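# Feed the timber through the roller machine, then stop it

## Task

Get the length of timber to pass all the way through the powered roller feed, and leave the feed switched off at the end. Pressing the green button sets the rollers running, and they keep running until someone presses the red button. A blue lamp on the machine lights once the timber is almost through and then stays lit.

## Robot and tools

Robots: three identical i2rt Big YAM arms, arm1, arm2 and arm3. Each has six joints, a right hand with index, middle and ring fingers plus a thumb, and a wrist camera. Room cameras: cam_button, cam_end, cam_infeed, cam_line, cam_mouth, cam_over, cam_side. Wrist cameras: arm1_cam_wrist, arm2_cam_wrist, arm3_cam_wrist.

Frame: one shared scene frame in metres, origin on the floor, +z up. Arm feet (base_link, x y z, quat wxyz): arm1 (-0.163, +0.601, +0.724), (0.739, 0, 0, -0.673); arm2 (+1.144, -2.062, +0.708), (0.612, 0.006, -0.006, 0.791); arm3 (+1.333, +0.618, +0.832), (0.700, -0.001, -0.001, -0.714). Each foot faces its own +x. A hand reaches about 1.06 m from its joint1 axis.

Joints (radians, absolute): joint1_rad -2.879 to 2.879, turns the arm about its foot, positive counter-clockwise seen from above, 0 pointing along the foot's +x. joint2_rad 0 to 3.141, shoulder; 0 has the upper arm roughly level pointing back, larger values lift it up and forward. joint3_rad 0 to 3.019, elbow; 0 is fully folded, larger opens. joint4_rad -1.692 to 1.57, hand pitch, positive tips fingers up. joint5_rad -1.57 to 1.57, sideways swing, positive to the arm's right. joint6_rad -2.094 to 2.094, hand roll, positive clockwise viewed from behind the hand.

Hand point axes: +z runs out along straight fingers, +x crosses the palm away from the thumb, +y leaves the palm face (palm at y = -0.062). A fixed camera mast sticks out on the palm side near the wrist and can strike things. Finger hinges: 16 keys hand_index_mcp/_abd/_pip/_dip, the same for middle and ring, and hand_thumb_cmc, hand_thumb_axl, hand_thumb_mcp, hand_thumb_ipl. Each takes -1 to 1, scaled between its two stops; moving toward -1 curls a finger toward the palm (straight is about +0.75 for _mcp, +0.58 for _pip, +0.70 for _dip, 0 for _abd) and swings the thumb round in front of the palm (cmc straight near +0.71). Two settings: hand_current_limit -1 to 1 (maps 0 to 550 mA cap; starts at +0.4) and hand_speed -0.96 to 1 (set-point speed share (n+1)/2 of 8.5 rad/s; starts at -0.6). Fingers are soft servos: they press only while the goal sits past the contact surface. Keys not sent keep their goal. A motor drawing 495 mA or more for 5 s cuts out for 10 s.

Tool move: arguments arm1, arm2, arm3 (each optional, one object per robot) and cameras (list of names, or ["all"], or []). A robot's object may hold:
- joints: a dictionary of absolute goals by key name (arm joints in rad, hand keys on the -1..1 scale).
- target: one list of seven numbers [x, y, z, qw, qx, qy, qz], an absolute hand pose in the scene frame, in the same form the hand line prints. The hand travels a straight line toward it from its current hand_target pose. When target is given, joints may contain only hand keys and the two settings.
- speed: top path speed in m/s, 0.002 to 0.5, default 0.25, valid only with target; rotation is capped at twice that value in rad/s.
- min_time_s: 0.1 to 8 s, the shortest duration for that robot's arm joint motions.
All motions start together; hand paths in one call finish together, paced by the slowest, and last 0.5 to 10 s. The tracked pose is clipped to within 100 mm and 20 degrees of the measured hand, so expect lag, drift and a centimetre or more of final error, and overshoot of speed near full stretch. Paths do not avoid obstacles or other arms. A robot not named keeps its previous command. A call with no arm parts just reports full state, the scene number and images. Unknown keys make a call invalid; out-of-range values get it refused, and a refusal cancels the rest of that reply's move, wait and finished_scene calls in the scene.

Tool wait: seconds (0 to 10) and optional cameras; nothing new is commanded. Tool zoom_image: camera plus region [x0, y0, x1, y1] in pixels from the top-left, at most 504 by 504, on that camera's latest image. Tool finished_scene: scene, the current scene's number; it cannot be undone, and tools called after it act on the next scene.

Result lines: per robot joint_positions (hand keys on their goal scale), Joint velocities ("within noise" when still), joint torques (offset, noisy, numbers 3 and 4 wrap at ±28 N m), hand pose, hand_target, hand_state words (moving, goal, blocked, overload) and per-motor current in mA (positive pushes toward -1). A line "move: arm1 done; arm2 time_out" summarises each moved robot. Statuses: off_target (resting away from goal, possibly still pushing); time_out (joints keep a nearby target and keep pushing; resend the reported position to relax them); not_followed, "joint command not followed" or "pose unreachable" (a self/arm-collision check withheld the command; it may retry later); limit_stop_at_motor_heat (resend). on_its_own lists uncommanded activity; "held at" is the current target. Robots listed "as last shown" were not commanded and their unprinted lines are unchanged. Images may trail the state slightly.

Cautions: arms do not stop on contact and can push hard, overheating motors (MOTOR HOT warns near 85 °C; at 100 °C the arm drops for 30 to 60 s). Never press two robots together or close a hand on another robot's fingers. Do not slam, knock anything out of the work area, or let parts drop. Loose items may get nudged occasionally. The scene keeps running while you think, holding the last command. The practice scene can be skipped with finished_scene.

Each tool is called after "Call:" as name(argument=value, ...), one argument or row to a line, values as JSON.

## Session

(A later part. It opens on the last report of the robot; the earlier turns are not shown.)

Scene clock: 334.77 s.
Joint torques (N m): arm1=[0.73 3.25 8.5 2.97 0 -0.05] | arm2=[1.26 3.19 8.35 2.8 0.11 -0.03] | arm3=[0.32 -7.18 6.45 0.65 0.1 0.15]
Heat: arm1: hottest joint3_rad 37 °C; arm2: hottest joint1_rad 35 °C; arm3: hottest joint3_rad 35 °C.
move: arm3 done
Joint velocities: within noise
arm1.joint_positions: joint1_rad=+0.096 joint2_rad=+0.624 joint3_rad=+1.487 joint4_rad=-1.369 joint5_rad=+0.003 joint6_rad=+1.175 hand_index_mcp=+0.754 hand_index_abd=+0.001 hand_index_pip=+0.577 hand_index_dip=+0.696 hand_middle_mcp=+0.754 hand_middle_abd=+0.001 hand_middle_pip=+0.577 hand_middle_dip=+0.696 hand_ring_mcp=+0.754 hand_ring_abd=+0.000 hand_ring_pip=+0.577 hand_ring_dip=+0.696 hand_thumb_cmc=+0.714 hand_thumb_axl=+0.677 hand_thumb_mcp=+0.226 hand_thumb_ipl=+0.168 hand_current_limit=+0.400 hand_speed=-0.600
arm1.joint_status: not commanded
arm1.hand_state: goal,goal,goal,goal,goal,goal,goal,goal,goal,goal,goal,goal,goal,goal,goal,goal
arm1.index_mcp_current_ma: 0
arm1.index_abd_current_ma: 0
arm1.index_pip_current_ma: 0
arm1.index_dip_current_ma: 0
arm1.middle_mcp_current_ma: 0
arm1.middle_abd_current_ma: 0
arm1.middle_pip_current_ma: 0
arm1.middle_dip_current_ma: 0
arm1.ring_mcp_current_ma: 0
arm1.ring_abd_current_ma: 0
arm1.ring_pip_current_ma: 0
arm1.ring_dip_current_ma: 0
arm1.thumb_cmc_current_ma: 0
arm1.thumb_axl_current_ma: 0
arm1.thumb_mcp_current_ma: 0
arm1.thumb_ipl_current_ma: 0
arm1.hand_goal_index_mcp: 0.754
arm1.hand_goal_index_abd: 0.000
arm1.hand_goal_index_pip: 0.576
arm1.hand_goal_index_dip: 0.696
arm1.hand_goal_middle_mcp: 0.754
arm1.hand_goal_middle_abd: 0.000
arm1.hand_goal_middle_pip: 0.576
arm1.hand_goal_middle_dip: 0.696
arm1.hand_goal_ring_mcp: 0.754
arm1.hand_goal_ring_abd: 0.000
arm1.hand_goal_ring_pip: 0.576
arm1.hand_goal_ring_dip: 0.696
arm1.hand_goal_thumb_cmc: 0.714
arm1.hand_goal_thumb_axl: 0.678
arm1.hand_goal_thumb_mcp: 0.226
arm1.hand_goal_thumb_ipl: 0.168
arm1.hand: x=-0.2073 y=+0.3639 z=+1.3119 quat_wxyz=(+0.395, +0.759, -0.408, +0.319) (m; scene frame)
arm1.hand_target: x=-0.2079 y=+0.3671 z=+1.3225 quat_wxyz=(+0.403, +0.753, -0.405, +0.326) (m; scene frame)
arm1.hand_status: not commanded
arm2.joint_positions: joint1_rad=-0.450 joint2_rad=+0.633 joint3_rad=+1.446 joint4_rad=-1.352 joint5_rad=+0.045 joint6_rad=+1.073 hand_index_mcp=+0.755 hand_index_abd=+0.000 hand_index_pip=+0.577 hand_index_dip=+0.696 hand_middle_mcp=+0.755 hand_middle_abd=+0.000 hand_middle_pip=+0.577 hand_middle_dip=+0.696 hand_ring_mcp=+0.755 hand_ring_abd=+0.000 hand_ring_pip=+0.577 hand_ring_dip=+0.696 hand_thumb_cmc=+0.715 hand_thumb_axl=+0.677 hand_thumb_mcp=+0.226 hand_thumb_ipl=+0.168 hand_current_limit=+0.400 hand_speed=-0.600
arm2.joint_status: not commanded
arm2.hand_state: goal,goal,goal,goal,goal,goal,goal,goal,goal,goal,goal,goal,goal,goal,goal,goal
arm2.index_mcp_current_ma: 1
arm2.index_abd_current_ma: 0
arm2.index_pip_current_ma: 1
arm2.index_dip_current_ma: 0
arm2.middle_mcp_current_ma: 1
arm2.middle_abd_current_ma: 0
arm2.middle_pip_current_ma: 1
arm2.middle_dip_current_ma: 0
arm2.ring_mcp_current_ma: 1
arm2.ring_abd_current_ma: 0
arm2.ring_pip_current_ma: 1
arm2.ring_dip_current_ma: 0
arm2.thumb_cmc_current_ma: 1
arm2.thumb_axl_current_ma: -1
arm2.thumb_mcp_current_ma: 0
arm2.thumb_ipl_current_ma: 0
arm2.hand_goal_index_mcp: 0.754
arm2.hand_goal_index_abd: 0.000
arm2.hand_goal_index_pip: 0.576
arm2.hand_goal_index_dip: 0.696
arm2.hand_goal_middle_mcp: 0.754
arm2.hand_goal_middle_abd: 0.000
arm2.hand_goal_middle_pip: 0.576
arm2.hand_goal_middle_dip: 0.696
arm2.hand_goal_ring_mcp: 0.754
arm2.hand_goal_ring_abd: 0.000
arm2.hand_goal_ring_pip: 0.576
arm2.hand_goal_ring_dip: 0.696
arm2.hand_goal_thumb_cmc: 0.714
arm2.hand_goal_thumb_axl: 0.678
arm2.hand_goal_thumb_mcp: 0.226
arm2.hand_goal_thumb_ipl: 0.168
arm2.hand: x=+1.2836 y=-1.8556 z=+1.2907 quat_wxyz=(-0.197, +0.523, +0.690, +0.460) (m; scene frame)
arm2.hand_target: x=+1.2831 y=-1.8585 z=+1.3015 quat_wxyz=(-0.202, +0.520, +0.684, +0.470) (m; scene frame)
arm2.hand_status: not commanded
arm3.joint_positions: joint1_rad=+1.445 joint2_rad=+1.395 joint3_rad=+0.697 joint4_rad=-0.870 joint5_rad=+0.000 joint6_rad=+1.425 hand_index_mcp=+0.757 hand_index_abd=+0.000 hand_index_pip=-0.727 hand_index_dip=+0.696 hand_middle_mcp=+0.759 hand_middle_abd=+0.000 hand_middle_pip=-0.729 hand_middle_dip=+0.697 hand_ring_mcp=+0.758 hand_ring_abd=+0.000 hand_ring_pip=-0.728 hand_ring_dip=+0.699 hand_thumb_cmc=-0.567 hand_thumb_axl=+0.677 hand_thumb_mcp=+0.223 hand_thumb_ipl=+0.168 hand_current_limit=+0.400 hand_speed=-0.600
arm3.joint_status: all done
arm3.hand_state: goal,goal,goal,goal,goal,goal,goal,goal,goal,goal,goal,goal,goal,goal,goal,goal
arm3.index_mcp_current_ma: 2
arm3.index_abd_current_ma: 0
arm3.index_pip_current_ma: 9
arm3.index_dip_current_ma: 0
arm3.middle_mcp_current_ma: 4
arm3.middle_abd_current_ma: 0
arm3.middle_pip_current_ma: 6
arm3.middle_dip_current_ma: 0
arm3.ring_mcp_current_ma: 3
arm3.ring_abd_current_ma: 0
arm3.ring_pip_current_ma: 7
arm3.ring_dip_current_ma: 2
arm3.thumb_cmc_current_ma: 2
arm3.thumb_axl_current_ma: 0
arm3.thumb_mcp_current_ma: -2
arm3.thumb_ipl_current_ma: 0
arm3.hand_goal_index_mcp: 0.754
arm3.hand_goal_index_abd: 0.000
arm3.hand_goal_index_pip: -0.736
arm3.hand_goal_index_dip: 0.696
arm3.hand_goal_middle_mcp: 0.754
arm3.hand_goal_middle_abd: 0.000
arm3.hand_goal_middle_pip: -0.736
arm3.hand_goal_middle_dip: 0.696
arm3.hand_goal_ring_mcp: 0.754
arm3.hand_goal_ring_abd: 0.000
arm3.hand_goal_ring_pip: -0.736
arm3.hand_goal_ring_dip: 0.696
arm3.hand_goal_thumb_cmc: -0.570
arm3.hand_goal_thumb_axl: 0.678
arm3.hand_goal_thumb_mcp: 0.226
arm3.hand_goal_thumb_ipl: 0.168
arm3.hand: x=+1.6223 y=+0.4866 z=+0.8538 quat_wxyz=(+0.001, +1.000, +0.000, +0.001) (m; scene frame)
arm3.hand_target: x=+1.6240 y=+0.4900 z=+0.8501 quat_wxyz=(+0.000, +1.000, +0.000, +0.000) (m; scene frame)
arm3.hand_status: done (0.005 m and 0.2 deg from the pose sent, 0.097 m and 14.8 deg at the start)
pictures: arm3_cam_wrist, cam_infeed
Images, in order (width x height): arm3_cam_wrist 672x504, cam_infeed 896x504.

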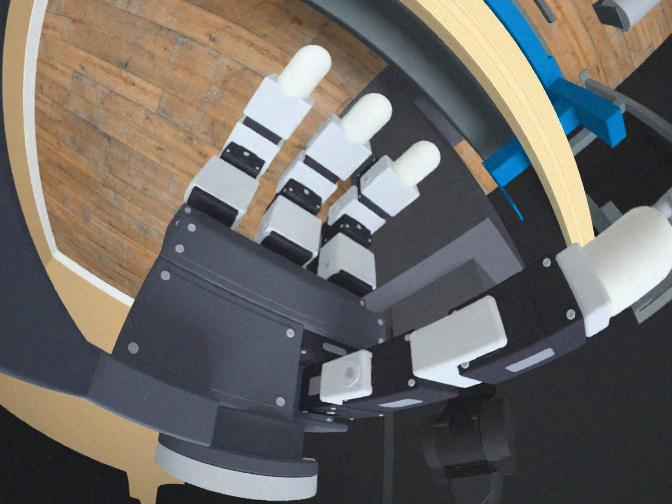

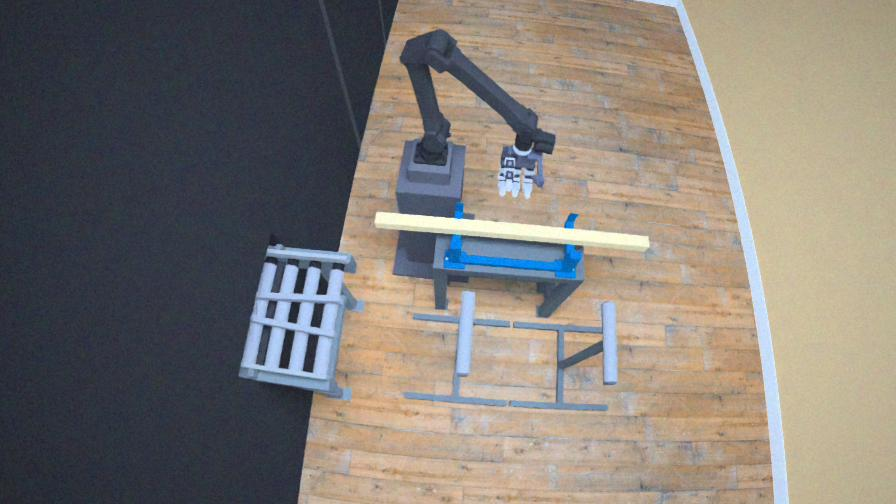

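Call:
move(
  arm3={"target": [1.624, 0.48, 0.747, 0.0, 1.0, 0, 0], "speed": 0.1},
  cameras=["arm3_cam_wrist", "cam_infeed"],
)

Call:
zoom_image(
  camera="cam_infeed",
  region=[380, 80, 680, 300],
)

Scene clock: 339.50 s.
Joint torques (N m): arm1=[0.62 3.14 8.51 2.99 0 -0.05] | arm2=[1.26 3.14 8.34 2.78 0.11 -0.04] | arm3=[-1.32 -8.94 4.01 0.57 0.17 -0.05]
Heat: arm1: hottest joint3_rad 37 °C; arm2: hottest joint1_rad 35 °C; arm3: hottest joint3_rad 35 °C.
move: arm3 done
Joint velocities: within noise
arm1, arm2: as last shown
arm3.joint_positions: joint1_rad=+1.436 joint2_rad=+1.680 joint3_rad=+0.622 joint4_rad=-0.511 joint5_rad=-0.001 joint6_rad=+1.413 hand_index_mcp=+0.757 hand_index_abd=+0.000 hand_index_pip=-0.727 hand_index_dip=+0.696 hand_middle_mcp=+0.759 hand_middle_abd=+0.000 hand_middle_pip=-0.729 hand_middle_dip=+0.697 hand_ring_mcp=+0.758 hand_ring_abd=+0.000 hand_ring_pip=-0.729 hand_ring_dip=+0.699 hand_thumb_cmc=-0.567 hand_thumb_axl=+0.677 hand_thumb_mcp=+0.223 hand_thumb_ipl=+0.168 hand_current_limit=+0.400 hand_speed=-0.600
arm3.joint_status: not commanded
arm3.hand_state: goal,goal,goal,goal,goal,goal,goal,goal,goal,goal,goal,goal,goal,goal,goal,goal
arm3.index_mcp_current_ma: 2
arm3.index_abd_current_ma: 0
arm3.index_pip_current_ma: 8
arm3.index_dip_current_ma: 0
arm3.middle_mcp_current_ma: 4
arm3.middle_abd_current_ma: 0
arm3.middle_pip_current_ma: 6
arm3.middle_dip_current_ma: 0
arm3.ring_mcp_current_ma: 3
arm3.ring_abd_current_ma: 0
arm3.ring_pip_current_ma: 6
arm3.ring_dip_current_ma: 2
arm3.thumb_cmc_current_ma: 2
arm3.thumb_axl_current_ma: 0
arm3.thumb_mcp_current_ma: -2
arm3.thumb_ipl_current_ma: 0
arm3.hand_goal_index_mcp: 0.754
arm3.hand_goal_index_abd: 0.000
arm3.hand_goal_index_pip: -0.736
arm3.hand_goal_index_dip: 0.696
arm3.hand_goal_middle_mcp: 0.754
arm3.hand_goal_middle_abd: 0.000
arm3.hand_goal_middle_pip: -0.736
arm3.hand_goal_middle_dip: 0.696
arm3.hand_goal_ring_mcp: 0.754
arm3.hand_goal_ring_abd: 0.000
arm3.hand_goal_ring_pip: -0.736
arm3.hand_goal_ring_dip: 0.696
arm3.hand_goal_thumb_cmc: -0.570
arm3.hand_goal_thumb_axl: 0.678
arm3.hand_goal_thumb_mcp: 0.226
arm3.hand_goal_thumb_ipl: 0.168
arm3.hand: x=+1.6248 y=+0.4830 z=+0.7509 quat_wxyz=(+0.001, +1.000, +0.001, +0.001) (m; scene frame)
arm3.hand_target: x=+1.6240 y=+0.4801 z=+0.7471 quat_wxyz=(+0.000, +1.000, +0.000, +0.000) (m; scene frame)
arm3.hand_status: done (0.005 m and 0.2 deg from the pose sent, 0.107 m and 0.2 deg at the start)
pictures: arm3_cam_wrist, cam_infeed
Images, in order (width x height): arm3_cam_wrist 672x504, cam_infeed 896x504.

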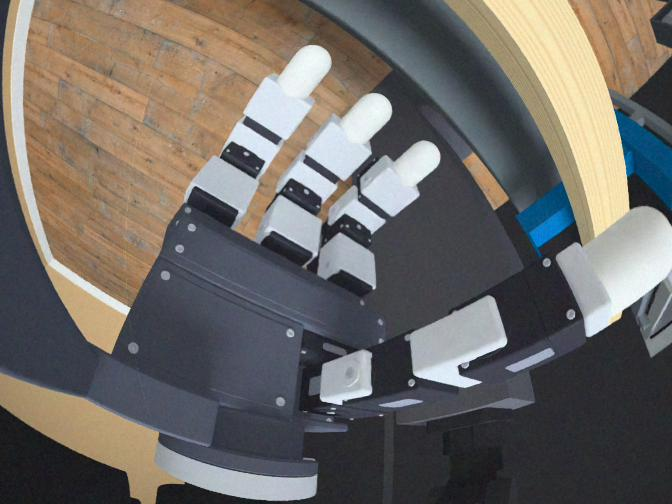

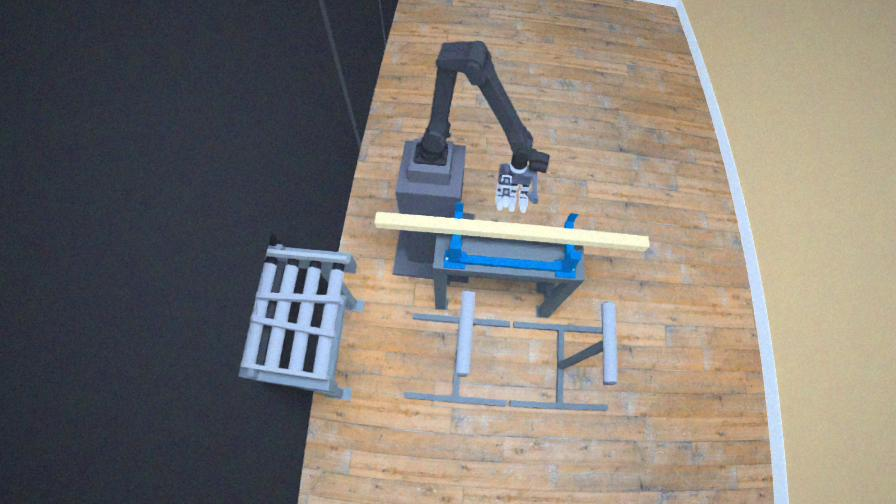

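Scaled by 1.680 from the camera's 896x504 image, which has a finer 1280x720 frame.

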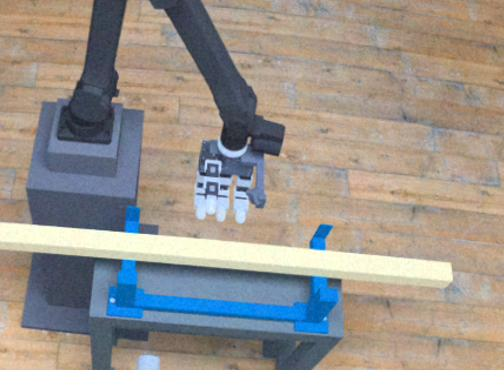

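Call:
move(
  arm3={"target": [1.63, 0.40, 0.745, 0.0, 1.0, 0, 0], "speed": 0.08},
  cameras=["arm3_cam_wrist", "cam_infeed"],
)

Call:
zoom_image(
  camera="cam_infeed",
  region=[380, 80, 680, 300],
)

Scene clock: 345.27 s.
Joint torques (N m): arm1=[0.73 3.14 8.58 3 0 -0.04] | arm2=[1.32 3.19 8.34 2.78 0.11 -0.04] | arm3=[-1.9 -9.35 6.79 0.24 0.51 -0.05]
Heat: arm1: hottest joint3_rad 37 °C; arm2: hottest joint1_rad 35 °C; arm3: hottest joint3_rad 35 °C.
move: arm3 off_target
Joint velocities: within noise
arm1, arm2: as last shown
arm3.joint_positions: joint1_rad=+1.218 joint2_rad=+1.729 joint3_rad=+0.668 joint4_rad=-0.522 joint5_rad=-0.010 joint6_rad=+1.186 hand_index_mcp=+0.757 hand_index_abd=+0.000 hand_index_pip=-0.732 hand_index_dip=+0.696 hand_middle_mcp=+0.758 hand_middle_abd=+0.000 hand_middle_pip=-0.736 hand_middle_dip=+0.696 hand_ring_mcp=+0.759 hand_ring_abd=+0.001 hand_ring_pip=-0.748 hand_ring_dip=+0.688 hand_thumb_cmc=-0.568 hand_thumb_axl=+0.677 hand_thumb_mcp=+0.223 hand_thumb_ipl=+0.168 hand_current_limit=+0.400 hand_speed=-0.600
arm3.joint_status: not commanded
arm3.hand_state: goal,goal,goal,goal,goal,goal,goal,goal,goal,goal,goal,goal,goal,goal,goal,goal
arm3.index_mcp_current_ma: 2
arm3.index_abd_current_ma: 0
arm3.index_pip_current_ma: 3
arm3.index_dip_current_ma: 0
arm3.middle_mcp_current_ma: 3
arm3.middle_abd_current_ma: 0
arm3.middle_pip_current_ma: 0
arm3.middle_dip_current_ma: 0
arm3.ring_mcp_current_ma: 4
arm3.ring_abd_current_ma: 0
arm3.ring_pip_current_ma: -12
arm3.ring_dip_current_ma: -7
arm3.thumb_cmc_current_ma: 1
arm3.thumb_axl_current_ma: 0
arm3.thumb_mcp_current_ma: -2
arm3.thumb_ipl_current_ma: 0
arm3.hand_goal_index_mcp: 0.754
arm3.hand_goal_index_abd: 0.000
arm3.hand_goal_index_pip: -0.736
arm3.hand_goal_index_dip: 0.696
arm3.hand_goal_middle_mcp: 0.754
arm3.hand_goal_middle_abd: 0.000
arm3.hand_goal_middle_pip: -0.736
arm3.hand_goal_middle_dip: 0.696
arm3.hand_goal_ring_mcp: 0.754
arm3.hand_goal_ring_abd: 0.000
arm3.hand_goal_ring_pip: -0.736
arm3.hand_goal_ring_dip: 0.696
arm3.hand_goal_thumb_cmc: -0.570
arm3.hand_goal_thumb_axl: 0.678
arm3.hand_goal_thumb_mcp: 0.226
arm3.hand_goal_thumb_ipl: 0.168
arm3.hand: x=+1.6202 y=+0.4129 z=+0.7436 quat_wxyz=(-0.006, +1.000, +0.006, -0.005) (m; scene frame)
arm3.hand_target: x=+1.6296 y=+0.4002 z=+0.7454 quat_wxyz=(+0.000, +1.000, +0.000, +0.000) (m; scene frame)
arm3.hand_status: off_target (0.016 m and 1.1 deg from the pose sent, 0.083 m and 0.2 deg at the start)
pictures: arm3_cam_wrist, cam_infeed
Images, in order (width x height): arm3_cam_wrist 672x504, cam_infeed 896x504.

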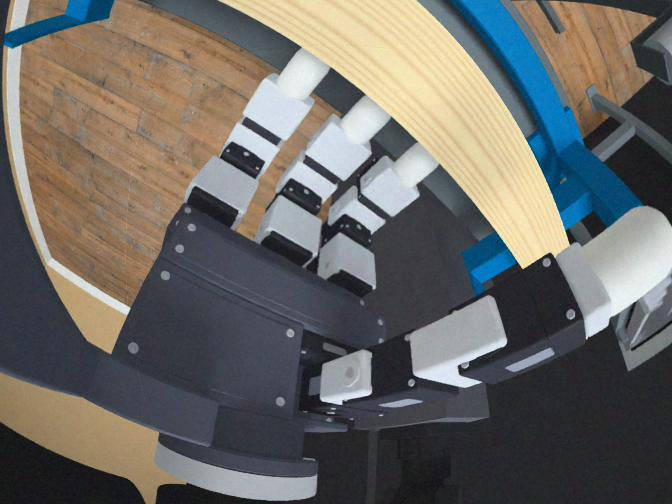

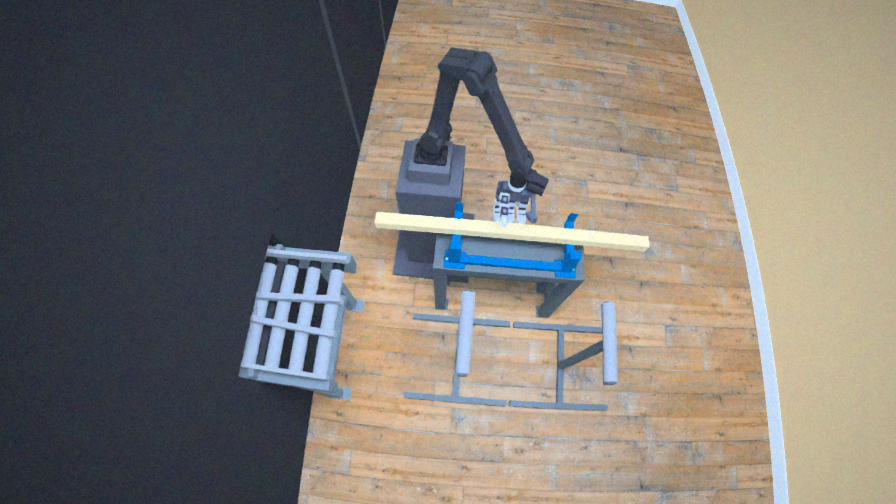

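Scaled by 1.680 from the camera's 896x504 image, which has a finer 1280x720 frame.

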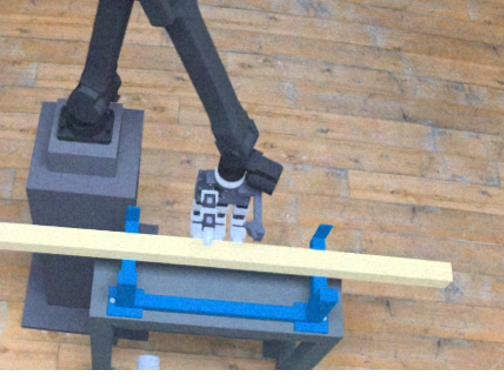

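Call:
zoom_image(
  camera="cam_infeed",
  region=[560, 190, 680, 290],
)

Call:
zoom_image(
  camera="cam_infeed",
  region=[360, 190, 480, 290],
)

Call:
zoom_image(
  camera="cam_infeed",
  region=[460, 160, 580, 260],
)

Scaled by 4.200 from the camera's 896x504 image, which has a finer 1280x720 frame.

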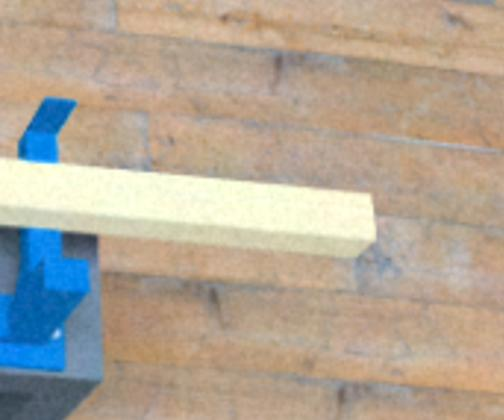

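Scaled by 4.200 from the camera's 896x504 image, which has a finer 1280x720 frame.

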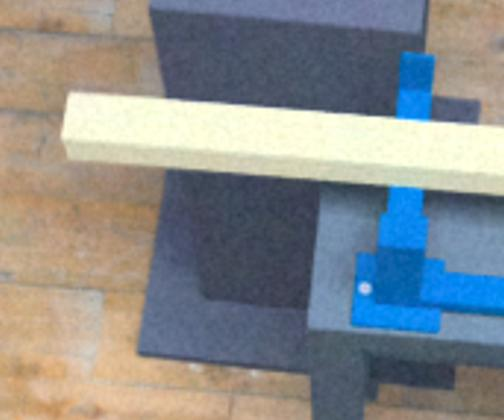

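Scaled by 4.200 from the camera's 896x504 image, which has a finer 1280x720 frame.

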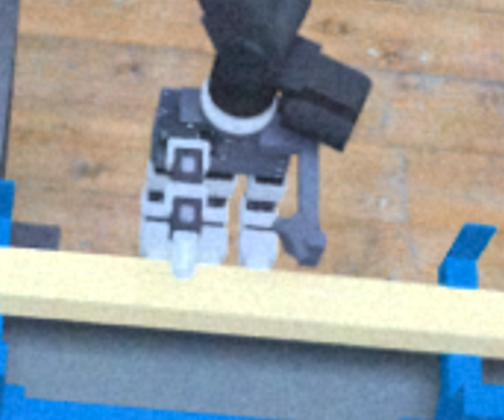

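Call:
move(
  arm3={"target": [1.63, 0.455, 0.74, 0.0, 1.0, 0, 0], "speed": 0.1},
  cameras=[],
)

Call:
move(
  arm3={"target": [1.63, 0.455, 0.712, 0.0, 1.0, 0, 0], "speed": 0.1},
  cameras=["arm3_cam_wrist"],
)

Call:
move(
  arm3={"target": [1.635, 0.38, 0.712, 0.0, 1.0, 0, 0], "speed": 0.06},
  cameras=["arm3_cam_wrist", "cam_infeed"],
)

Scene clock: 380.97 s.
Joint torques (N m): arm1=[0.73 3.14 8.51 2.97 0.02 -0.06] | arm2=[1.26 3.19 8.34 2.8 0.11 -0.04] | arm3=[0.03 -10.23 3.78 0.59 0.3 0.14]
Heat: arm1: hottest joint3_rad 37 °C; arm2: hottest joint3_rad 35 °C; arm3: hottest joint3_rad 35 °C.
move: arm3 done
Joint velocities: within noise
arm1, arm2: as last shown
arm3.joint_positions: joint1_rad=+1.343 joint2_rad=+1.729 joint3_rad=+0.652 joint4_rad=-0.499 joint5_rad=-0.005 joint6_rad=+1.323 hand_index_mcp=+0.757 hand_index_abd=+0.000 hand_index_pip=-0.732 hand_index_dip=+0.696 hand_middle_mcp=+0.758 hand_middle_abd=+0.000 hand_middle_pip=-0.736 hand_middle_dip=+0.696 hand_ring_mcp=+0.758 hand_ring_abd=+0.001 hand_ring_pip=-0.736 hand_ring_dip=+0.693 hand_thumb_cmc=-0.568 hand_thumb_axl=+0.677 hand_thumb_mcp=+0.223 hand_thumb_ipl=+0.168 hand_current_limit=+0.400 hand_speed=-0.600
arm3.joint_status: not commanded
arm3.hand_state: goal,goal,goal,goal,goal,goal,goal,goal,goal,goal,goal,goal,goal,goal,goal,goal
arm3.index_mcp_current_ma: 2
arm3.index_abd_current_ma: 0
arm3.index_pip_current_ma: 3
arm3.index_dip_current_ma: 0
arm3.middle_mcp_current_ma: 3
arm3.middle_abd_current_ma: 0
arm3.middle_pip_current_ma: 0
arm3.middle_dip_current_ma: 0
arm3.ring_mcp_current_ma: 3
arm3.ring_abd_current_ma: 0
arm3.ring_pip_current_ma: 0
arm3.ring_dip_current_ma: -1
arm3.thumb_cmc_current_ma: 1
arm3.thumb_axl_current_ma: 0
arm3.thumb_mcp_current_ma: -2
arm3.thumb_ipl_current_ma: 0
arm3.hand_goal_index_mcp: 0.754
arm3.hand_goal_index_abd: 0.000
arm3.hand_goal_index_pip: -0.736
arm3.hand_goal_index_dip: 0.696
arm3.hand_goal_middle_mcp: 0.754
arm3.hand_goal_middle_abd: 0.000
arm3.hand_goal_middle_pip: -0.736
arm3.hand_goal_middle_dip: 0.696
arm3.hand_goal_ring_mcp: 0.754
arm3.hand_goal_ring_abd: 0.000
arm3.hand_goal_ring_pip: -0.736
arm3.hand_goal_ring_dip: 0.696
arm3.hand_goal_thumb_cmc: -0.570
arm3.hand_goal_thumb_axl: 0.678
arm3.hand_goal_thumb_mcp: 0.226
arm3.hand_goal_thumb_ipl: 0.168
arm3.hand: x=+1.6285 y=+0.4524 z=+0.7412 quat_wxyz=(-0.002, +1.000, +0.000, -0.002) (m; scene frame)
arm3.hand_target: x=+1.6301 y=+0.4550 z=+0.7401 quat_wxyz=(+0.000, +1.000, +0.000, +0.000) (m; scene frame)
arm3.hand_status: done (0.003 m and 0.3 deg from the pose sent, 0.043 m and 1.1 deg at the start)
pictures: none
No camera images: "cameras" was empty.

Scene clock: 382.13 s.
Joint torques (N m): arm1=[0.67 3.02 8.5 2.96 0.01 -0.04] | arm2=[1.26 3.14 8.32 2.76 0.11 -0.03] | arm3=[0.56 -9.76 3.26 0.53 0.3 0.13]
Heat: arm1: hottest joint3_rad 37 °C; arm2: hottest joint3_rad 35 °C; arm3: hottest joint3_rad 35 °C.
move: arm3 done
Joint velocities: within noise
arm1, arm2: as last shown
arm3.joint_positions: joint1_rad=+1.343 joint2_rad=+1.810 joint3_rad=+0.648 joint4_rad=-0.407 joint5_rad=-0.005 joint6_rad=+1.324 hand_index_mcp=+0.757 hand_index_abd=+0.000 hand_index_pip=-0.732 hand_index_dip=+0.696 hand_middle_mcp=+0.758 hand_middle_abd=+0.000 hand_middle_pip=-0.736 hand_middle_dip=+0.696 hand_ring_mcp=+0.758 hand_ring_abd=+0.001 hand_ring_pip=-0.736 hand_ring_dip=+0.693 hand_thumb_cmc=-0.568 hand_thumb_axl=+0.677 hand_thumb_mcp=+0.223 hand_thumb_ipl=+0.168 hand_current_limit=+0.400 hand_speed=-0.600
arm3.joint_status: not commanded
arm3.hand_state: goal,goal,goal,goal,goal,goal,goal,goal,goal,goal,goal,goal,goal,goal,goal,goal
arm3.index_mcp_current_ma: 2
arm3.index_abd_current_ma: 0
arm3.index_pip_current_ma: 3
arm3.index_dip_current_ma: 0
arm3.middle_mcp_current_ma: 3
arm3.middle_abd_current_ma: 0
arm3.middle_pip_current_ma: 0
arm3.middle_dip_current_ma: 0
arm3.ring_mcp_current_ma: 3
arm3.ring_abd_current_ma: 0
arm3.ring_pip_current_ma: 0
arm3.ring_dip_current_ma: -1
arm3.thumb_cmc_current_ma: 1
arm3.thumb_axl_current_ma: 0
arm3.thumb_mcp_current_ma: -2
arm3.thumb_ipl_current_ma: 0
arm3.hand_goal_index_mcp: 0.754
arm3.hand_goal_index_abd: 0.000
arm3.hand_goal_index_pip: -0.736
arm3.hand_goal_index_dip: 0.696
arm3.hand_goal_middle_mcp: 0.754
arm3.hand_goal_middle_abd: 0.000
arm3.hand_goal_middle_pip: -0.736
arm3.hand_goal_middle_dip: 0.696
arm3.hand_goal_ring_mcp: 0.754
arm3.hand_goal_ring_abd: 0.000
arm3.hand_goal_ring_pip: -0.736
arm3.hand_goal_ring_dip: 0.696
arm3.hand_goal_thumb_cmc: -0.570
arm3.hand_goal_thumb_axl: 0.678
arm3.hand_goal_thumb_mcp: 0.226
arm3.hand_goal_thumb_ipl: 0.168
arm3.hand: x=+1.6299 y=+0.4520 z=+0.7156 quat_wxyz=(-0.001, +1.000, -0.001, +0.001) (m; scene frame)
arm3.hand_target: x=+1.6299 y=+0.4550 z=+0.7120 quat_wxyz=(+0.000, +1.000, +0.000, +0.000) (m; scene frame)
arm3.hand_status: done (0.005 m and 0.2 deg from the pose sent, 0.029 m and 0.3 deg at the start)
pictures: arm3_cam_wrist
Images, in order (width x height): arm3_cam_wrist 672x504.

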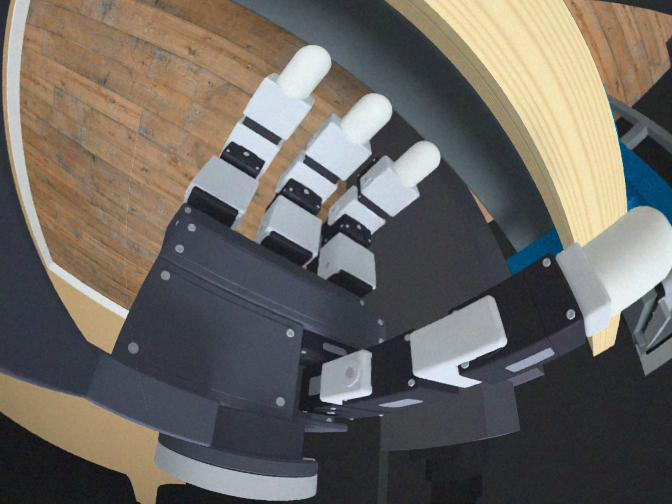

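Scene clock: 384.13 s.
Joint torques (N m): arm1=[0.85 3.19 8.53 3 0 -0.04] | arm2=[1.2 3.14 8.32 2.78 0.11 -0.04] | arm3=[-1.2 -10.7 5.5 -0.06 0.22 -0.04]
Heat: arm1: hottest joint3_rad 37 °C; arm2: hottest joint3_rad 35 °C; arm3: hottest joint3_rad 35 °C.
move: arm3 done
Joint velocities: within noise
arm1, arm2: as last shown
arm3.joint_positions: joint1_rad=+1.161 joint2_rad=+1.849 joint3_rad=+0.709 joint4_rad=-0.432 joint5_rad=-0.003 joint6_rad=+1.141 hand_index_mcp=+0.757 hand_index_abd=+0.000 hand_index_pip=-0.732 hand_index_dip=+0.696 hand_middle_mcp=+0.758 hand_middle_abd=+0.000 hand_middle_pip=-0.736 hand_middle_dip=+0.696 hand_ring_mcp=+0.758 hand_ring_abd=+0.001 hand_ring_pip=-0.736 hand_ring_dip=+0.693 hand_thumb_cmc=-0.568 hand_thumb_axl=+0.677 hand_thumb_mcp=+0.223 hand_thumb_ipl=+0.168 hand_current_limit=+0.400 hand_speed=-0.600
arm3.joint_status: not commanded
arm3.hand_state: goal,goal,goal,goal,goal,goal,goal,goal,goal,goal,goal,goal,goal,goal,goal,goal
arm3.index_mcp_current_ma: 2
arm3.index_abd_current_ma: 0
arm3.index_pip_current_ma: 3
arm3.index_dip_current_ma: 0
arm3.middle_mcp_current_ma: 3
arm3.middle_abd_current_ma: 0
arm3.middle_pip_current_ma: 0
arm3.middle_dip_current_ma: 0
arm3.ring_mcp_current_ma: 3
arm3.ring_abd_current_ma: 0
arm3.ring_pip_current_ma: 0
arm3.ring_dip_current_ma: -1
arm3.thumb_cmc_current_ma: 1
arm3.thumb_axl_current_ma: 0
arm3.thumb_mcp_current_ma: -2
arm3.thumb_ipl_current_ma: 0
arm3.hand_goal_index_mcp: 0.754
arm3.hand_goal_index_abd: 0.000
arm3.hand_goal_index_pip: -0.736
arm3.hand_goal_index_dip: 0.696
arm3.hand_goal_middle_mcp: 0.754
arm3.hand_goal_middle_abd: 0.000
arm3.hand_goal_middle_pip: -0.736
arm3.hand_goal_middle_dip: 0.696
arm3.hand_goal_ring_mcp: 0.754
arm3.hand_goal_ring_abd: 0.000
arm3.hand_goal_ring_pip: -0.736
arm3.hand_goal_ring_dip: 0.696
arm3.hand_goal_thumb_cmc: -0.570
arm3.hand_goal_thumb_axl: 0.678
arm3.hand_goal_thumb_mcp: 0.226
arm3.hand_goal_thumb_ipl: 0.168
arm3.hand: x=+1.6287 y=+0.3866 z=+0.7132 quat_wxyz=(+0.000, +1.000, +0.000, +0.000) (m; scene frame)
arm3.hand_target: x=+1.6349 y=+0.3801 z=+0.7121 quat_wxyz=(+0.000, +1.000, +0.000, +0.000) (m; scene frame)
arm3.hand_status: done (0.009 m and 0.0 deg from the pose sent, 0.072 m and 0.2 deg at the start)
pictures: arm3_cam_wrist, cam_infeed
Images, in order (width x height): arm3_cam_wrist 672x504, cam_infeed 896x504.

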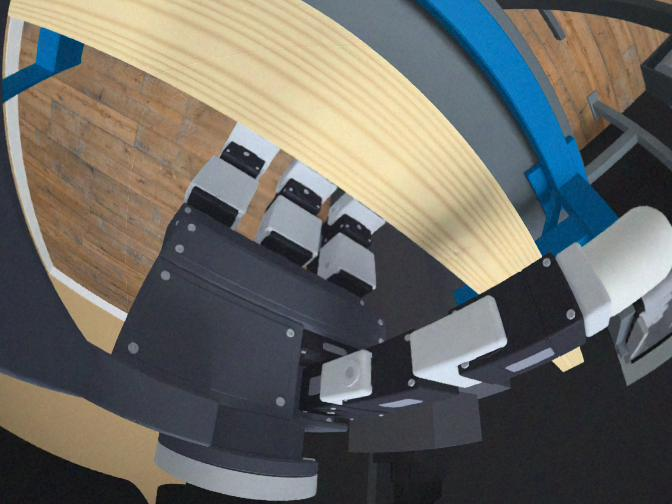

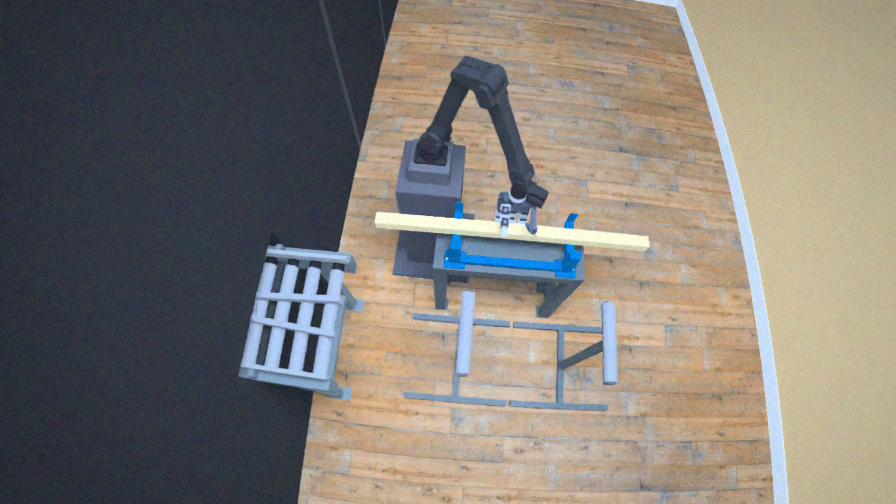

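Call:
move(
  arm3={"target": [1.632, 0.34, 0.713, 0.0, 1.0, 0, 0], "speed": 0.05},
  cameras=["arm3_cam_wrist", "cam_infeed"],
)

Call:
zoom_image(
  camera="cam_infeed",
  region=[460, 160, 580, 260],
)

Scene clock: 387.60 s.
Joint torques (N m): arm1=[0.79 3.14 8.55 2.96 0.02 -0.05] | arm2=[1.2 3.14 8.34 2.8 0.11 -0.04] | arm3=[-1.08 -11.11 5.85 -0.08 0.21 -0.06]
Heat: arm1: hottest joint3_rad 37 °C; arm2: hottest joint3_rad 35 °C; arm3: hottest joint3_rad 34 °C.
move: arm3 done
Joint velocities: within noise
arm1, arm2: as last shown
arm3.joint_positions: joint1_rad=+1.061 joint2_rad=+1.868 joint3_rad=+0.755 joint4_rad=-0.459 joint5_rad=-0.003 joint6_rad=+1.041 hand_index_mcp=+0.757 hand_index_abd=+0.000 hand_index_pip=-0.732 hand_index_dip=+0.696 hand_middle_mcp=+0.758 hand_middle_abd=+0.000 hand_middle_pip=-0.736 hand_middle_dip=+0.696 hand_ring_mcp=+0.758 hand_ring_abd=+0.001 hand_ring_pip=-0.736 hand_ring_dip=+0.693 hand_thumb_cmc=-0.568 hand_thumb_axl=+0.677 hand_thumb_mcp=+0.223 hand_thumb_ipl=+0.168 hand_current_limit=+0.400 hand_speed=-0.600
arm3.joint_status: not commanded
arm3.hand_state: goal,goal,goal,goal,goal,goal,goal,goal,goal,goal,goal,goal,goal,goal,goal,goal
arm3.index_mcp_current_ma: 2
arm3.index_abd_current_ma: 0
arm3.index_pip_current_ma: 3
arm3.index_dip_current_ma: 0
arm3.middle_mcp_current_ma: 3
arm3.middle_abd_current_ma: 0
arm3.middle_pip_current_ma: 0
arm3.middle_dip_current_ma: 0
arm3.ring_mcp_current_ma: 3
arm3.ring_abd_current_ma: 0
arm3.ring_pip_current_ma: 0
arm3.ring_dip_current_ma: -1
arm3.thumb_cmc_current_ma: 1
arm3.thumb_axl_current_ma: 0
arm3.thumb_mcp_current_ma: -2
arm3.thumb_ipl_current_ma: 0
arm3.hand_goal_index_mcp: 0.754
arm3.hand_goal_index_abd: 0.000
arm3.hand_goal_index_pip: -0.736
arm3.hand_goal_index_dip: 0.696
arm3.hand_goal_middle_mcp: 0.754
arm3.hand_goal_middle_abd: 0.000
arm3.hand_goal_middle_pip: -0.736
arm3.hand_goal_middle_dip: 0.696
arm3.hand_goal_ring_mcp: 0.754
arm3.hand_goal_ring_abd: 0.000
arm3.hand_goal_ring_pip: -0.736
arm3.hand_goal_ring_dip: 0.696
arm3.hand_goal_thumb_cmc: -0.570
arm3.hand_goal_thumb_axl: 0.678
arm3.hand_goal_thumb_mcp: 0.226
arm3.hand_goal_thumb_ipl: 0.168
arm3.hand: x=+1.6261 y=+0.3476 z=+0.7142 quat_wxyz=(+0.000, +1.000, +0.000, +0.000) (m; scene frame)
arm3.hand_target: x=+1.6319 y=+0.3401 z=+0.7132 quat_wxyz=(+0.000, +1.000, +0.000, +0.000) (m; scene frame)
arm3.hand_status: done (0.010 m and 0.1 deg from the pose sent, 0.047 m and 0.0 deg at the start)
pictures: arm3_cam_wrist, cam_infeed
Images, in order (width x height): arm3_cam_wrist 672x504, cam_infeed 896x504.

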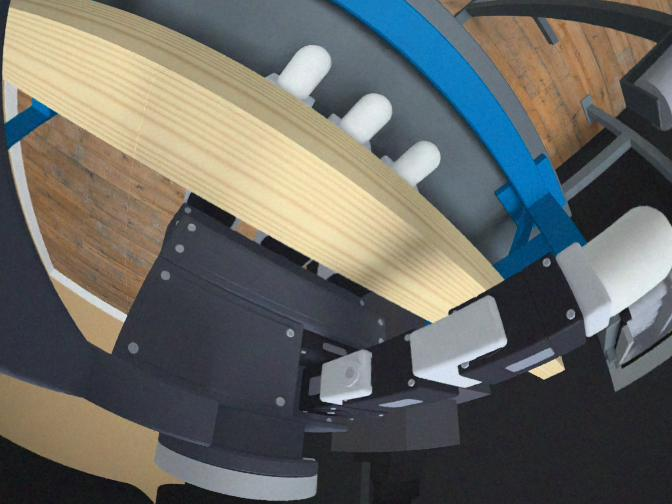

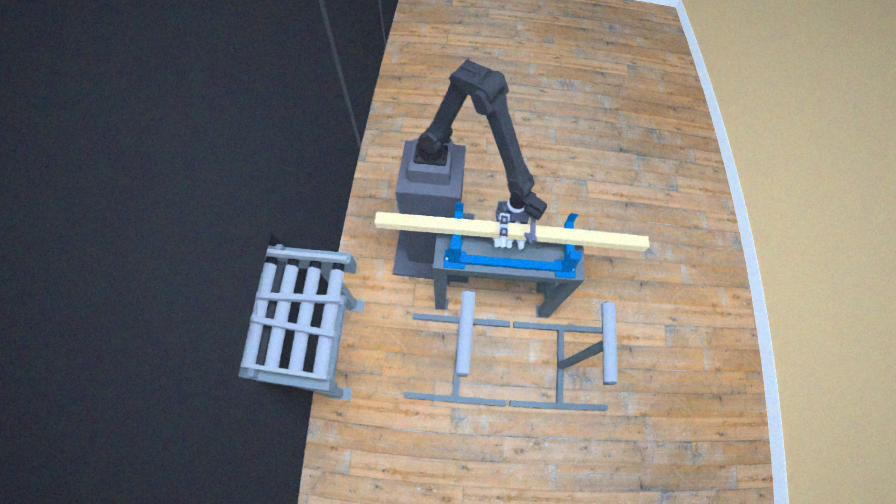

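Scaled by 4.200 from the camera's 896x504 image, which has a finer 1280x720 frame.

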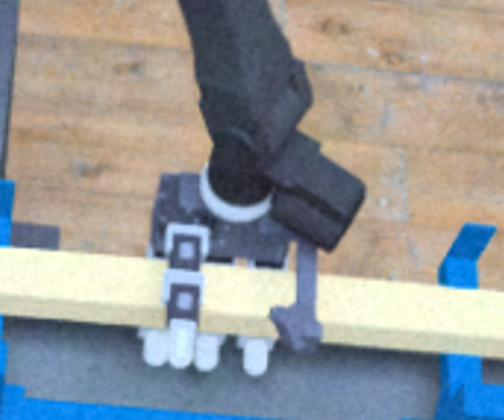

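Call:
move(
  arm3={"target": [1.632, 0.330, 0.722, 0.0, 1.0, 0, 0], "speed": 0.04, "joints": {"hand_thumb_mcp": -0.17, "hand_thumb_ipl": -0.25}},
  cameras=["arm3_cam_wrist", "cam_infeed"],
)

Call:
zoom_image(
  camera="cam_infeed",
  region=[460, 160, 580, 260],
)

Scene clock: 392.83 s.
Joint torques (N m): arm1=[0.67 3.19 8.55 3.02 0 -0.04] | arm2=[1.32 3.19 8.32 2.8 0.11 -0.04] | arm3=[-1.26 -12.69 5.97 -0.05 0.21 -0.04]
Heat: arm1: hottest joint3_rad 37 °C; arm2: hottest joint3_rad 35 °C; arm3: hottest joint3_rad 34 °C.
move: arm3 off_target
Joint velocities: within noise
arm1, arm2: as last shown
arm3.joint_positions: joint1_rad=+1.039 joint2_rad=+1.868 joint3_rad=+0.770 joint4_rad=-0.493 joint5_rad=-0.003 joint6_rad=+1.018 hand_index_mcp=+0.757 hand_index_abd=+0.000 hand_index_pip=-0.732 hand_index_dip=+0.696 hand_middle_mcp=+0.758 hand_middle_abd=+0.000 hand_middle_pip=-0.736 hand_middle_dip=+0.696 hand_ring_mcp=+0.758 hand_ring_abd=+0.001 hand_ring_pip=-0.736 hand_ring_dip=+0.693 hand_thumb_cmc=-0.568 hand_thumb_axl=+0.677 hand_thumb_mcp=-0.171 hand_thumb_ipl=-0.248 hand_current_limit=+0.400 hand_speed=-0.600
arm3.joint_status: all done
arm3.hand_state: goal,goal,goal,goal,goal,goal,goal,goal,goal,goal,goal,goal,goal,goal,goal,goal
arm3.index_mcp_current_ma: 2
arm3.index_abd_current_ma: 0
arm3.index_pip_current_ma: 3
arm3.index_dip_current_ma: 0
arm3.middle_mcp_current_ma: 3
arm3.middle_abd_current_ma: 0
arm3.middle_pip_current_ma: 0
arm3.middle_dip_current_ma: 0
arm3.ring_mcp_current_ma: 3
arm3.ring_abd_current_ma: 0
arm3.ring_pip_current_ma: 0
arm3.ring_dip_current_ma: -1
arm3.thumb_cmc_current_ma: 1
arm3.thumb_axl_current_ma: 0
arm3.thumb_mcp_current_ma: -1
arm3.thumb_ipl_current_ma: 1
arm3.hand_goal_index_mcp: 0.754
arm3.hand_goal_index_abd: 0.000
arm3.hand_goal_index_pip: -0.736
arm3.hand_goal_index_dip: 0.696
arm3.hand_goal_middle_mcp: 0.754
arm3.hand_goal_middle_abd: 0.000
arm3.hand_goal_middle_pip: -0.736
arm3.hand_goal_middle_dip: 0.696
arm3.hand_goal_ring_mcp: 0.754
arm3.hand_goal_ring_abd: 0.000
arm3.hand_goal_ring_pip: -0.736
arm3.hand_goal_ring_dip: 0.696
arm3.hand_goal_thumb_cmc: -0.570
arm3.hand_goal_thumb_axl: 0.678
arm3.hand_goal_thumb_mcp: -0.170
arm3.hand_goal_thumb_ipl: -0.250
arm3.hand: x=+1.6223 y=+0.3405 z=+0.7163 quat_wxyz=(-0.005, +1.000, +0.000, -0.008) (m; scene frame)
arm3.hand_target: x=+1.6316 y=+0.3302 z=+0.7222 quat_wxyz=(+0.000, +1.000, +0.000, +0.000) (m; scene frame)
arm3.hand_status: off_target (0.015 m and 1.1 deg from the pose sent, 0.020 m and 0.1 deg at the start)
pictures: arm3_cam_wrist, cam_infeed
Images, in order (width x height): arm3_cam_wrist 672x504, cam_infeed 896x504.

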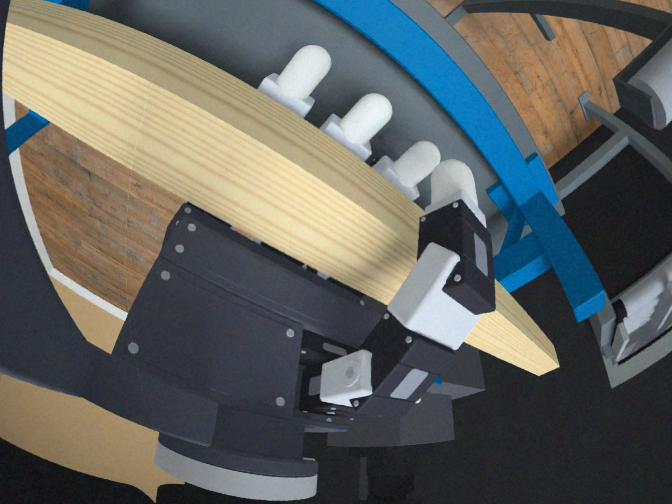

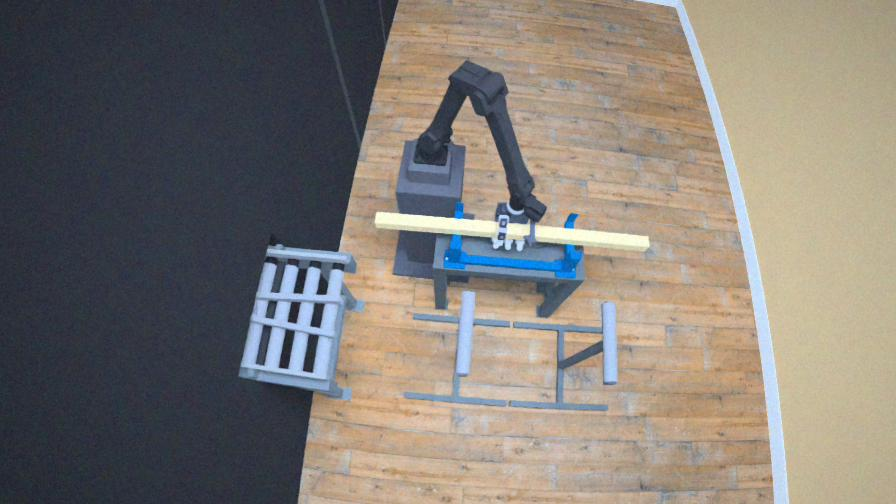

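Scaled by 4.200 from the camera's 896x504 image, which has a finer 1280x720 frame.

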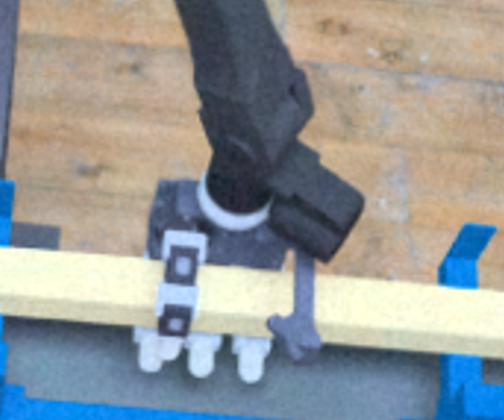

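Call:
move(
  arm3={"target": [1.634, 0.326, 0.736, 0.0, 1.0, 0, 0], "speed": 0.04},
  cameras=["arm3_cam_wrist", "cam_infeed"],
)

Scene clock: 428.13 s.
Joint torques (N m): arm1=[0.79 3.19 8.51 2.97 0.02 -0.06] | arm2=[1.26 3.19 8.32 2.77 0.11 -0.04] | arm3=[-1.26 -13.33 6.22 -0.05 0.2 -0.02]
Heat: arm1: hottest joint3_rad 37 °C; arm2: hottest joint3_rad 35 °C; arm3: hottest joint3_rad 34 °C.
move: arm3 off_target
Joint velocities: within noise
arm1.joint_positions: joint1_rad=+0.096 joint2_rad=+0.624 joint3_rad=+1.487 joint4_rad=-1.369 joint5_rad=+0.003 joint6_rad=+1.175 hand_index_mcp=+0.754 hand_index_abd=+0.001 hand_index_pip=+0.577 hand_index_dip=+0.696 hand_middle_mcp=+0.754 hand_middle_abd=+0.001 hand_middle_pip=+0.577 hand_middle_dip=+0.696 hand_ring_mcp=+0.754 hand_ring_abd=+0.000 hand_ring_pip=+0.577 hand_ring_dip=+0.696 hand_thumb_cmc=+0.714 hand_thumb_axl=+0.677 hand_thumb_mcp=+0.226 hand_thumb_ipl=+0.168 hand_current_limit=+0.400 hand_speed=-0.600
arm1.joint_status: not commanded
arm1.hand_state: goal,goal,goal,goal,goal,goal,goal,goal,goal,goal,goal,goal,goal,goal,goal,goal
arm1.index_mcp_current_ma: 0
arm1.index_abd_current_ma: 0
arm1.index_pip_current_ma: 0
arm1.index_dip_current_ma: 0
arm1.middle_mcp_current_ma: 0
arm1.middle_abd_current_ma: 0
arm1.middle_pip_current_ma: 0
arm1.middle_dip_current_ma: 0
arm1.ring_mcp_current_ma: 0
arm1.ring_abd_current_ma: 0
arm1.ring_pip_current_ma: 0
arm1.ring_dip_current_ma: 0
arm1.thumb_cmc_current_ma: 0
arm1.thumb_axl_current_ma: 0
arm1.thumb_mcp_current_ma: 0
arm1.thumb_ipl_current_ma: 0
arm1.hand_goal_index_mcp: 0.754
arm1.hand_goal_index_abd: 0.000
arm1.hand_goal_index_pip: 0.576
arm1.hand_goal_index_dip: 0.696
arm1.hand_goal_middle_mcp: 0.754
arm1.hand_goal_middle_abd: 0.000
arm1.hand_goal_middle_pip: 0.576
arm1.hand_goal_middle_dip: 0.696
arm1.hand_goal_ring_mcp: 0.754
arm1.hand_goal_ring_abd: 0.000
arm1.hand_goal_ring_pip: 0.576
arm1.hand_goal_ring_dip: 0.696
arm1.hand_goal_thumb_cmc: 0.714
arm1.hand_goal_thumb_axl: 0.678
arm1.hand_goal_thumb_mcp: 0.226
arm1.hand_goal_thumb_ipl: 0.168
arm1.hand: x=-0.2073 y=+0.3639 z=+1.3119 quat_wxyz=(+0.395, +0.759, -0.408, +0.319) (m; scene frame)
arm1.hand_target: x=-0.2079 y=+0.3671 z=+1.3225 quat_wxyz=(+0.403, +0.753, -0.405, +0.326) (m; scene frame)
arm1.hand_status: not commanded
arm2.joint_positions: joint1_rad=-0.450 joint2_rad=+0.633 joint3_rad=+1.446 joint4_rad=-1.352 joint5_rad=+0.045 joint6_rad=+1.073 hand_index_mcp=+0.755 hand_index_abd=+0.000 hand_index_pip=+0.577 hand_index_dip=+0.696 hand_middle_mcp=+0.755 hand_middle_abd=+0.000 hand_middle_pip=+0.577 hand_middle_dip=+0.696 hand_ring_mcp=+0.755 hand_ring_abd=+0.000 hand_ring_pip=+0.577 hand_ring_dip=+0.696 hand_thumb_cmc=+0.715 hand_thumb_axl=+0.677 hand_thumb_mcp=+0.226 hand_thumb_ipl=+0.168 hand_current_limit=+0.400 hand_speed=-0.600
arm2.joint_status: not commanded
arm2.hand_state: goal,goal,goal,goal,goal,goal,goal,goal,goal,goal,goal,goal,goal,goal,goal,goal
arm2.index_mcp_current_ma: 1
arm2.index_abd_current_ma: 0
arm2.index_pip_current_ma: 1
arm2.index_dip_current_ma: 0
arm2.middle_mcp_current_ma: 1
arm2.middle_abd_current_ma: 0
arm2.middle_pip_current_ma: 1
arm2.middle_dip_current_ma: 0
arm2.ring_mcp_current_ma: 1
arm2.ring_abd_current_ma: 0
arm2.ring_pip_current_ma: 1
arm2.ring_dip_current_ma: 0
arm2.thumb_cmc_current_ma: 1
arm2.thumb_axl_current_ma: -1
arm2.thumb_mcp_current_ma: 0
arm2.thumb_ipl_current_ma: 0
arm2.hand_goal_index_mcp: 0.754
arm2.hand_goal_index_abd: 0.000
arm2.hand_goal_index_pip: 0.576
arm2.hand_goal_index_dip: 0.696
arm2.hand_goal_middle_mcp: 0.754
arm2.hand_goal_middle_abd: 0.000
arm2.hand_goal_middle_pip: 0.576
arm2.hand_goal_middle_dip: 0.696
arm2.hand_goal_ring_mcp: 0.754
arm2.hand_goal_ring_abd: 0.000
arm2.hand_goal_ring_pip: 0.576
arm2.hand_goal_ring_dip: 0.696
arm2.hand_goal_thumb_cmc: 0.714
arm2.hand_goal_thumb_axl: 0.678
arm2.hand_goal_thumb_mcp: 0.226
arm2.hand_goal_thumb_ipl: 0.168
arm2.hand: x=+1.2836 y=-1.8556 z=+1.2907 quat_wxyz=(-0.197, +0.523, +0.690, +0.460) (m; scene frame)
arm2.hand_target: x=+1.2831 y=-1.8585 z=+1.3015 quat_wxyz=(-0.202, +0.520, +0.684, +0.470) (m; scene frame)
arm2.hand_status: not commanded
arm3.joint_positions: joint1_rad=+1.035 joint2_rad=+1.849 joint3_rad=+0.782 joint4_rad=-0.538 joint5_rad=-0.003 joint6_rad=+1.010 hand_index_mcp=+0.757 hand_index_abd=+0.000 hand_index_pip=-0.732 hand_index_dip=+0.696 hand_middle_mcp=+0.758 hand_middle_abd=+0.000 hand_middle_pip=-0.736 hand_middle_dip=+0.696 hand_ring_mcp=+0.758 hand_ring_abd=+0.001 hand_ring_pip=-0.736 hand_ring_dip=+0.693 hand_thumb_cmc=-0.568 hand_thumb_axl=+0.677 hand_thumb_mcp=-0.171 hand_thumb_ipl=-0.248 hand_current_limit=+0.400 hand_speed=-0.600
arm3.joint_status: not commanded
arm3.hand_state: goal,goal,goal,goal,goal,goal,goal,goal,goal,goal,goal,goal,goal,goal,goal,goal
arm3.index_mcp_current_ma: 2
arm3.index_abd_current_ma: 0
arm3.index_pip_current_ma: 3
arm3.index_dip_current_ma: 0
arm3.middle_mcp_current_ma: 3
arm3.middle_abd_current_ma: 0
arm3.middle_pip_current_ma: 0
arm3.middle_dip_current_ma: 0
arm3.ring_mcp_current_ma: 3
arm3.ring_abd_current_ma: 0
arm3.ring_pip_current_ma: 0
arm3.ring_dip_current_ma: -1
arm3.thumb_cmc_current_ma: 1
arm3.thumb_axl_current_ma: 0
arm3.thumb_mcp_current_ma: -1
arm3.thumb_ipl_current_ma: 1
arm3.hand_goal_index_mcp: 0.754
arm3.hand_goal_index_abd: 0.000
arm3.hand_goal_index_pip: -0.736
arm3.hand_goal_index_dip: 0.696
arm3.hand_goal_middle_mcp: 0.754
arm3.hand_goal_middle_abd: 0.000
arm3.hand_goal_middle_pip: -0.736
arm3.hand_goal_middle_dip: 0.696
arm3.hand_goal_ring_mcp: 0.754
arm3.hand_goal_ring_abd: 0.000
arm3.hand_goal_ring_pip: -0.736
arm3.hand_goal_ring_dip: 0.696
arm3.hand_goal_thumb_cmc: -0.570
arm3.hand_goal_thumb_axl: 0.678
arm3.hand_goal_thumb_mcp: -0.170
arm3.hand_goal_thumb_ipl: -0.250
arm3.hand: x=+1.6219 y=+0.3389 z=+0.7250 quat_wxyz=(-0.009, +1.000, +0.002, -0.014) (m; scene frame)
arm3.hand_target: x=+1.6336 y=+0.3262 z=+0.7362 quat_wxyz=(+0.000, +1.000, +0.000, +0.000) (m; scene frame)
arm3.hand_status: off_target (0.021 m and 1.9 deg from the pose sent, 0.027 m and 1.1 deg at the start)
pictures: arm3_cam_wrist, cam_infeed
Images, in order (width x height): arm3_cam_wrist 672x504, cam_infeed 896x504.

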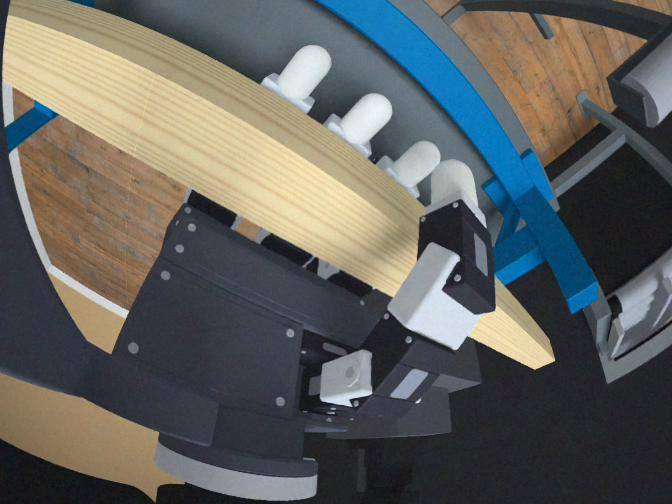

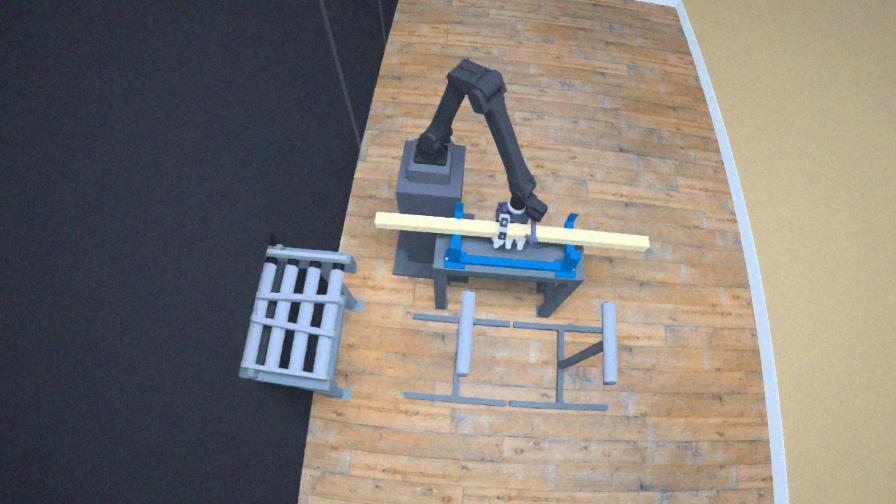

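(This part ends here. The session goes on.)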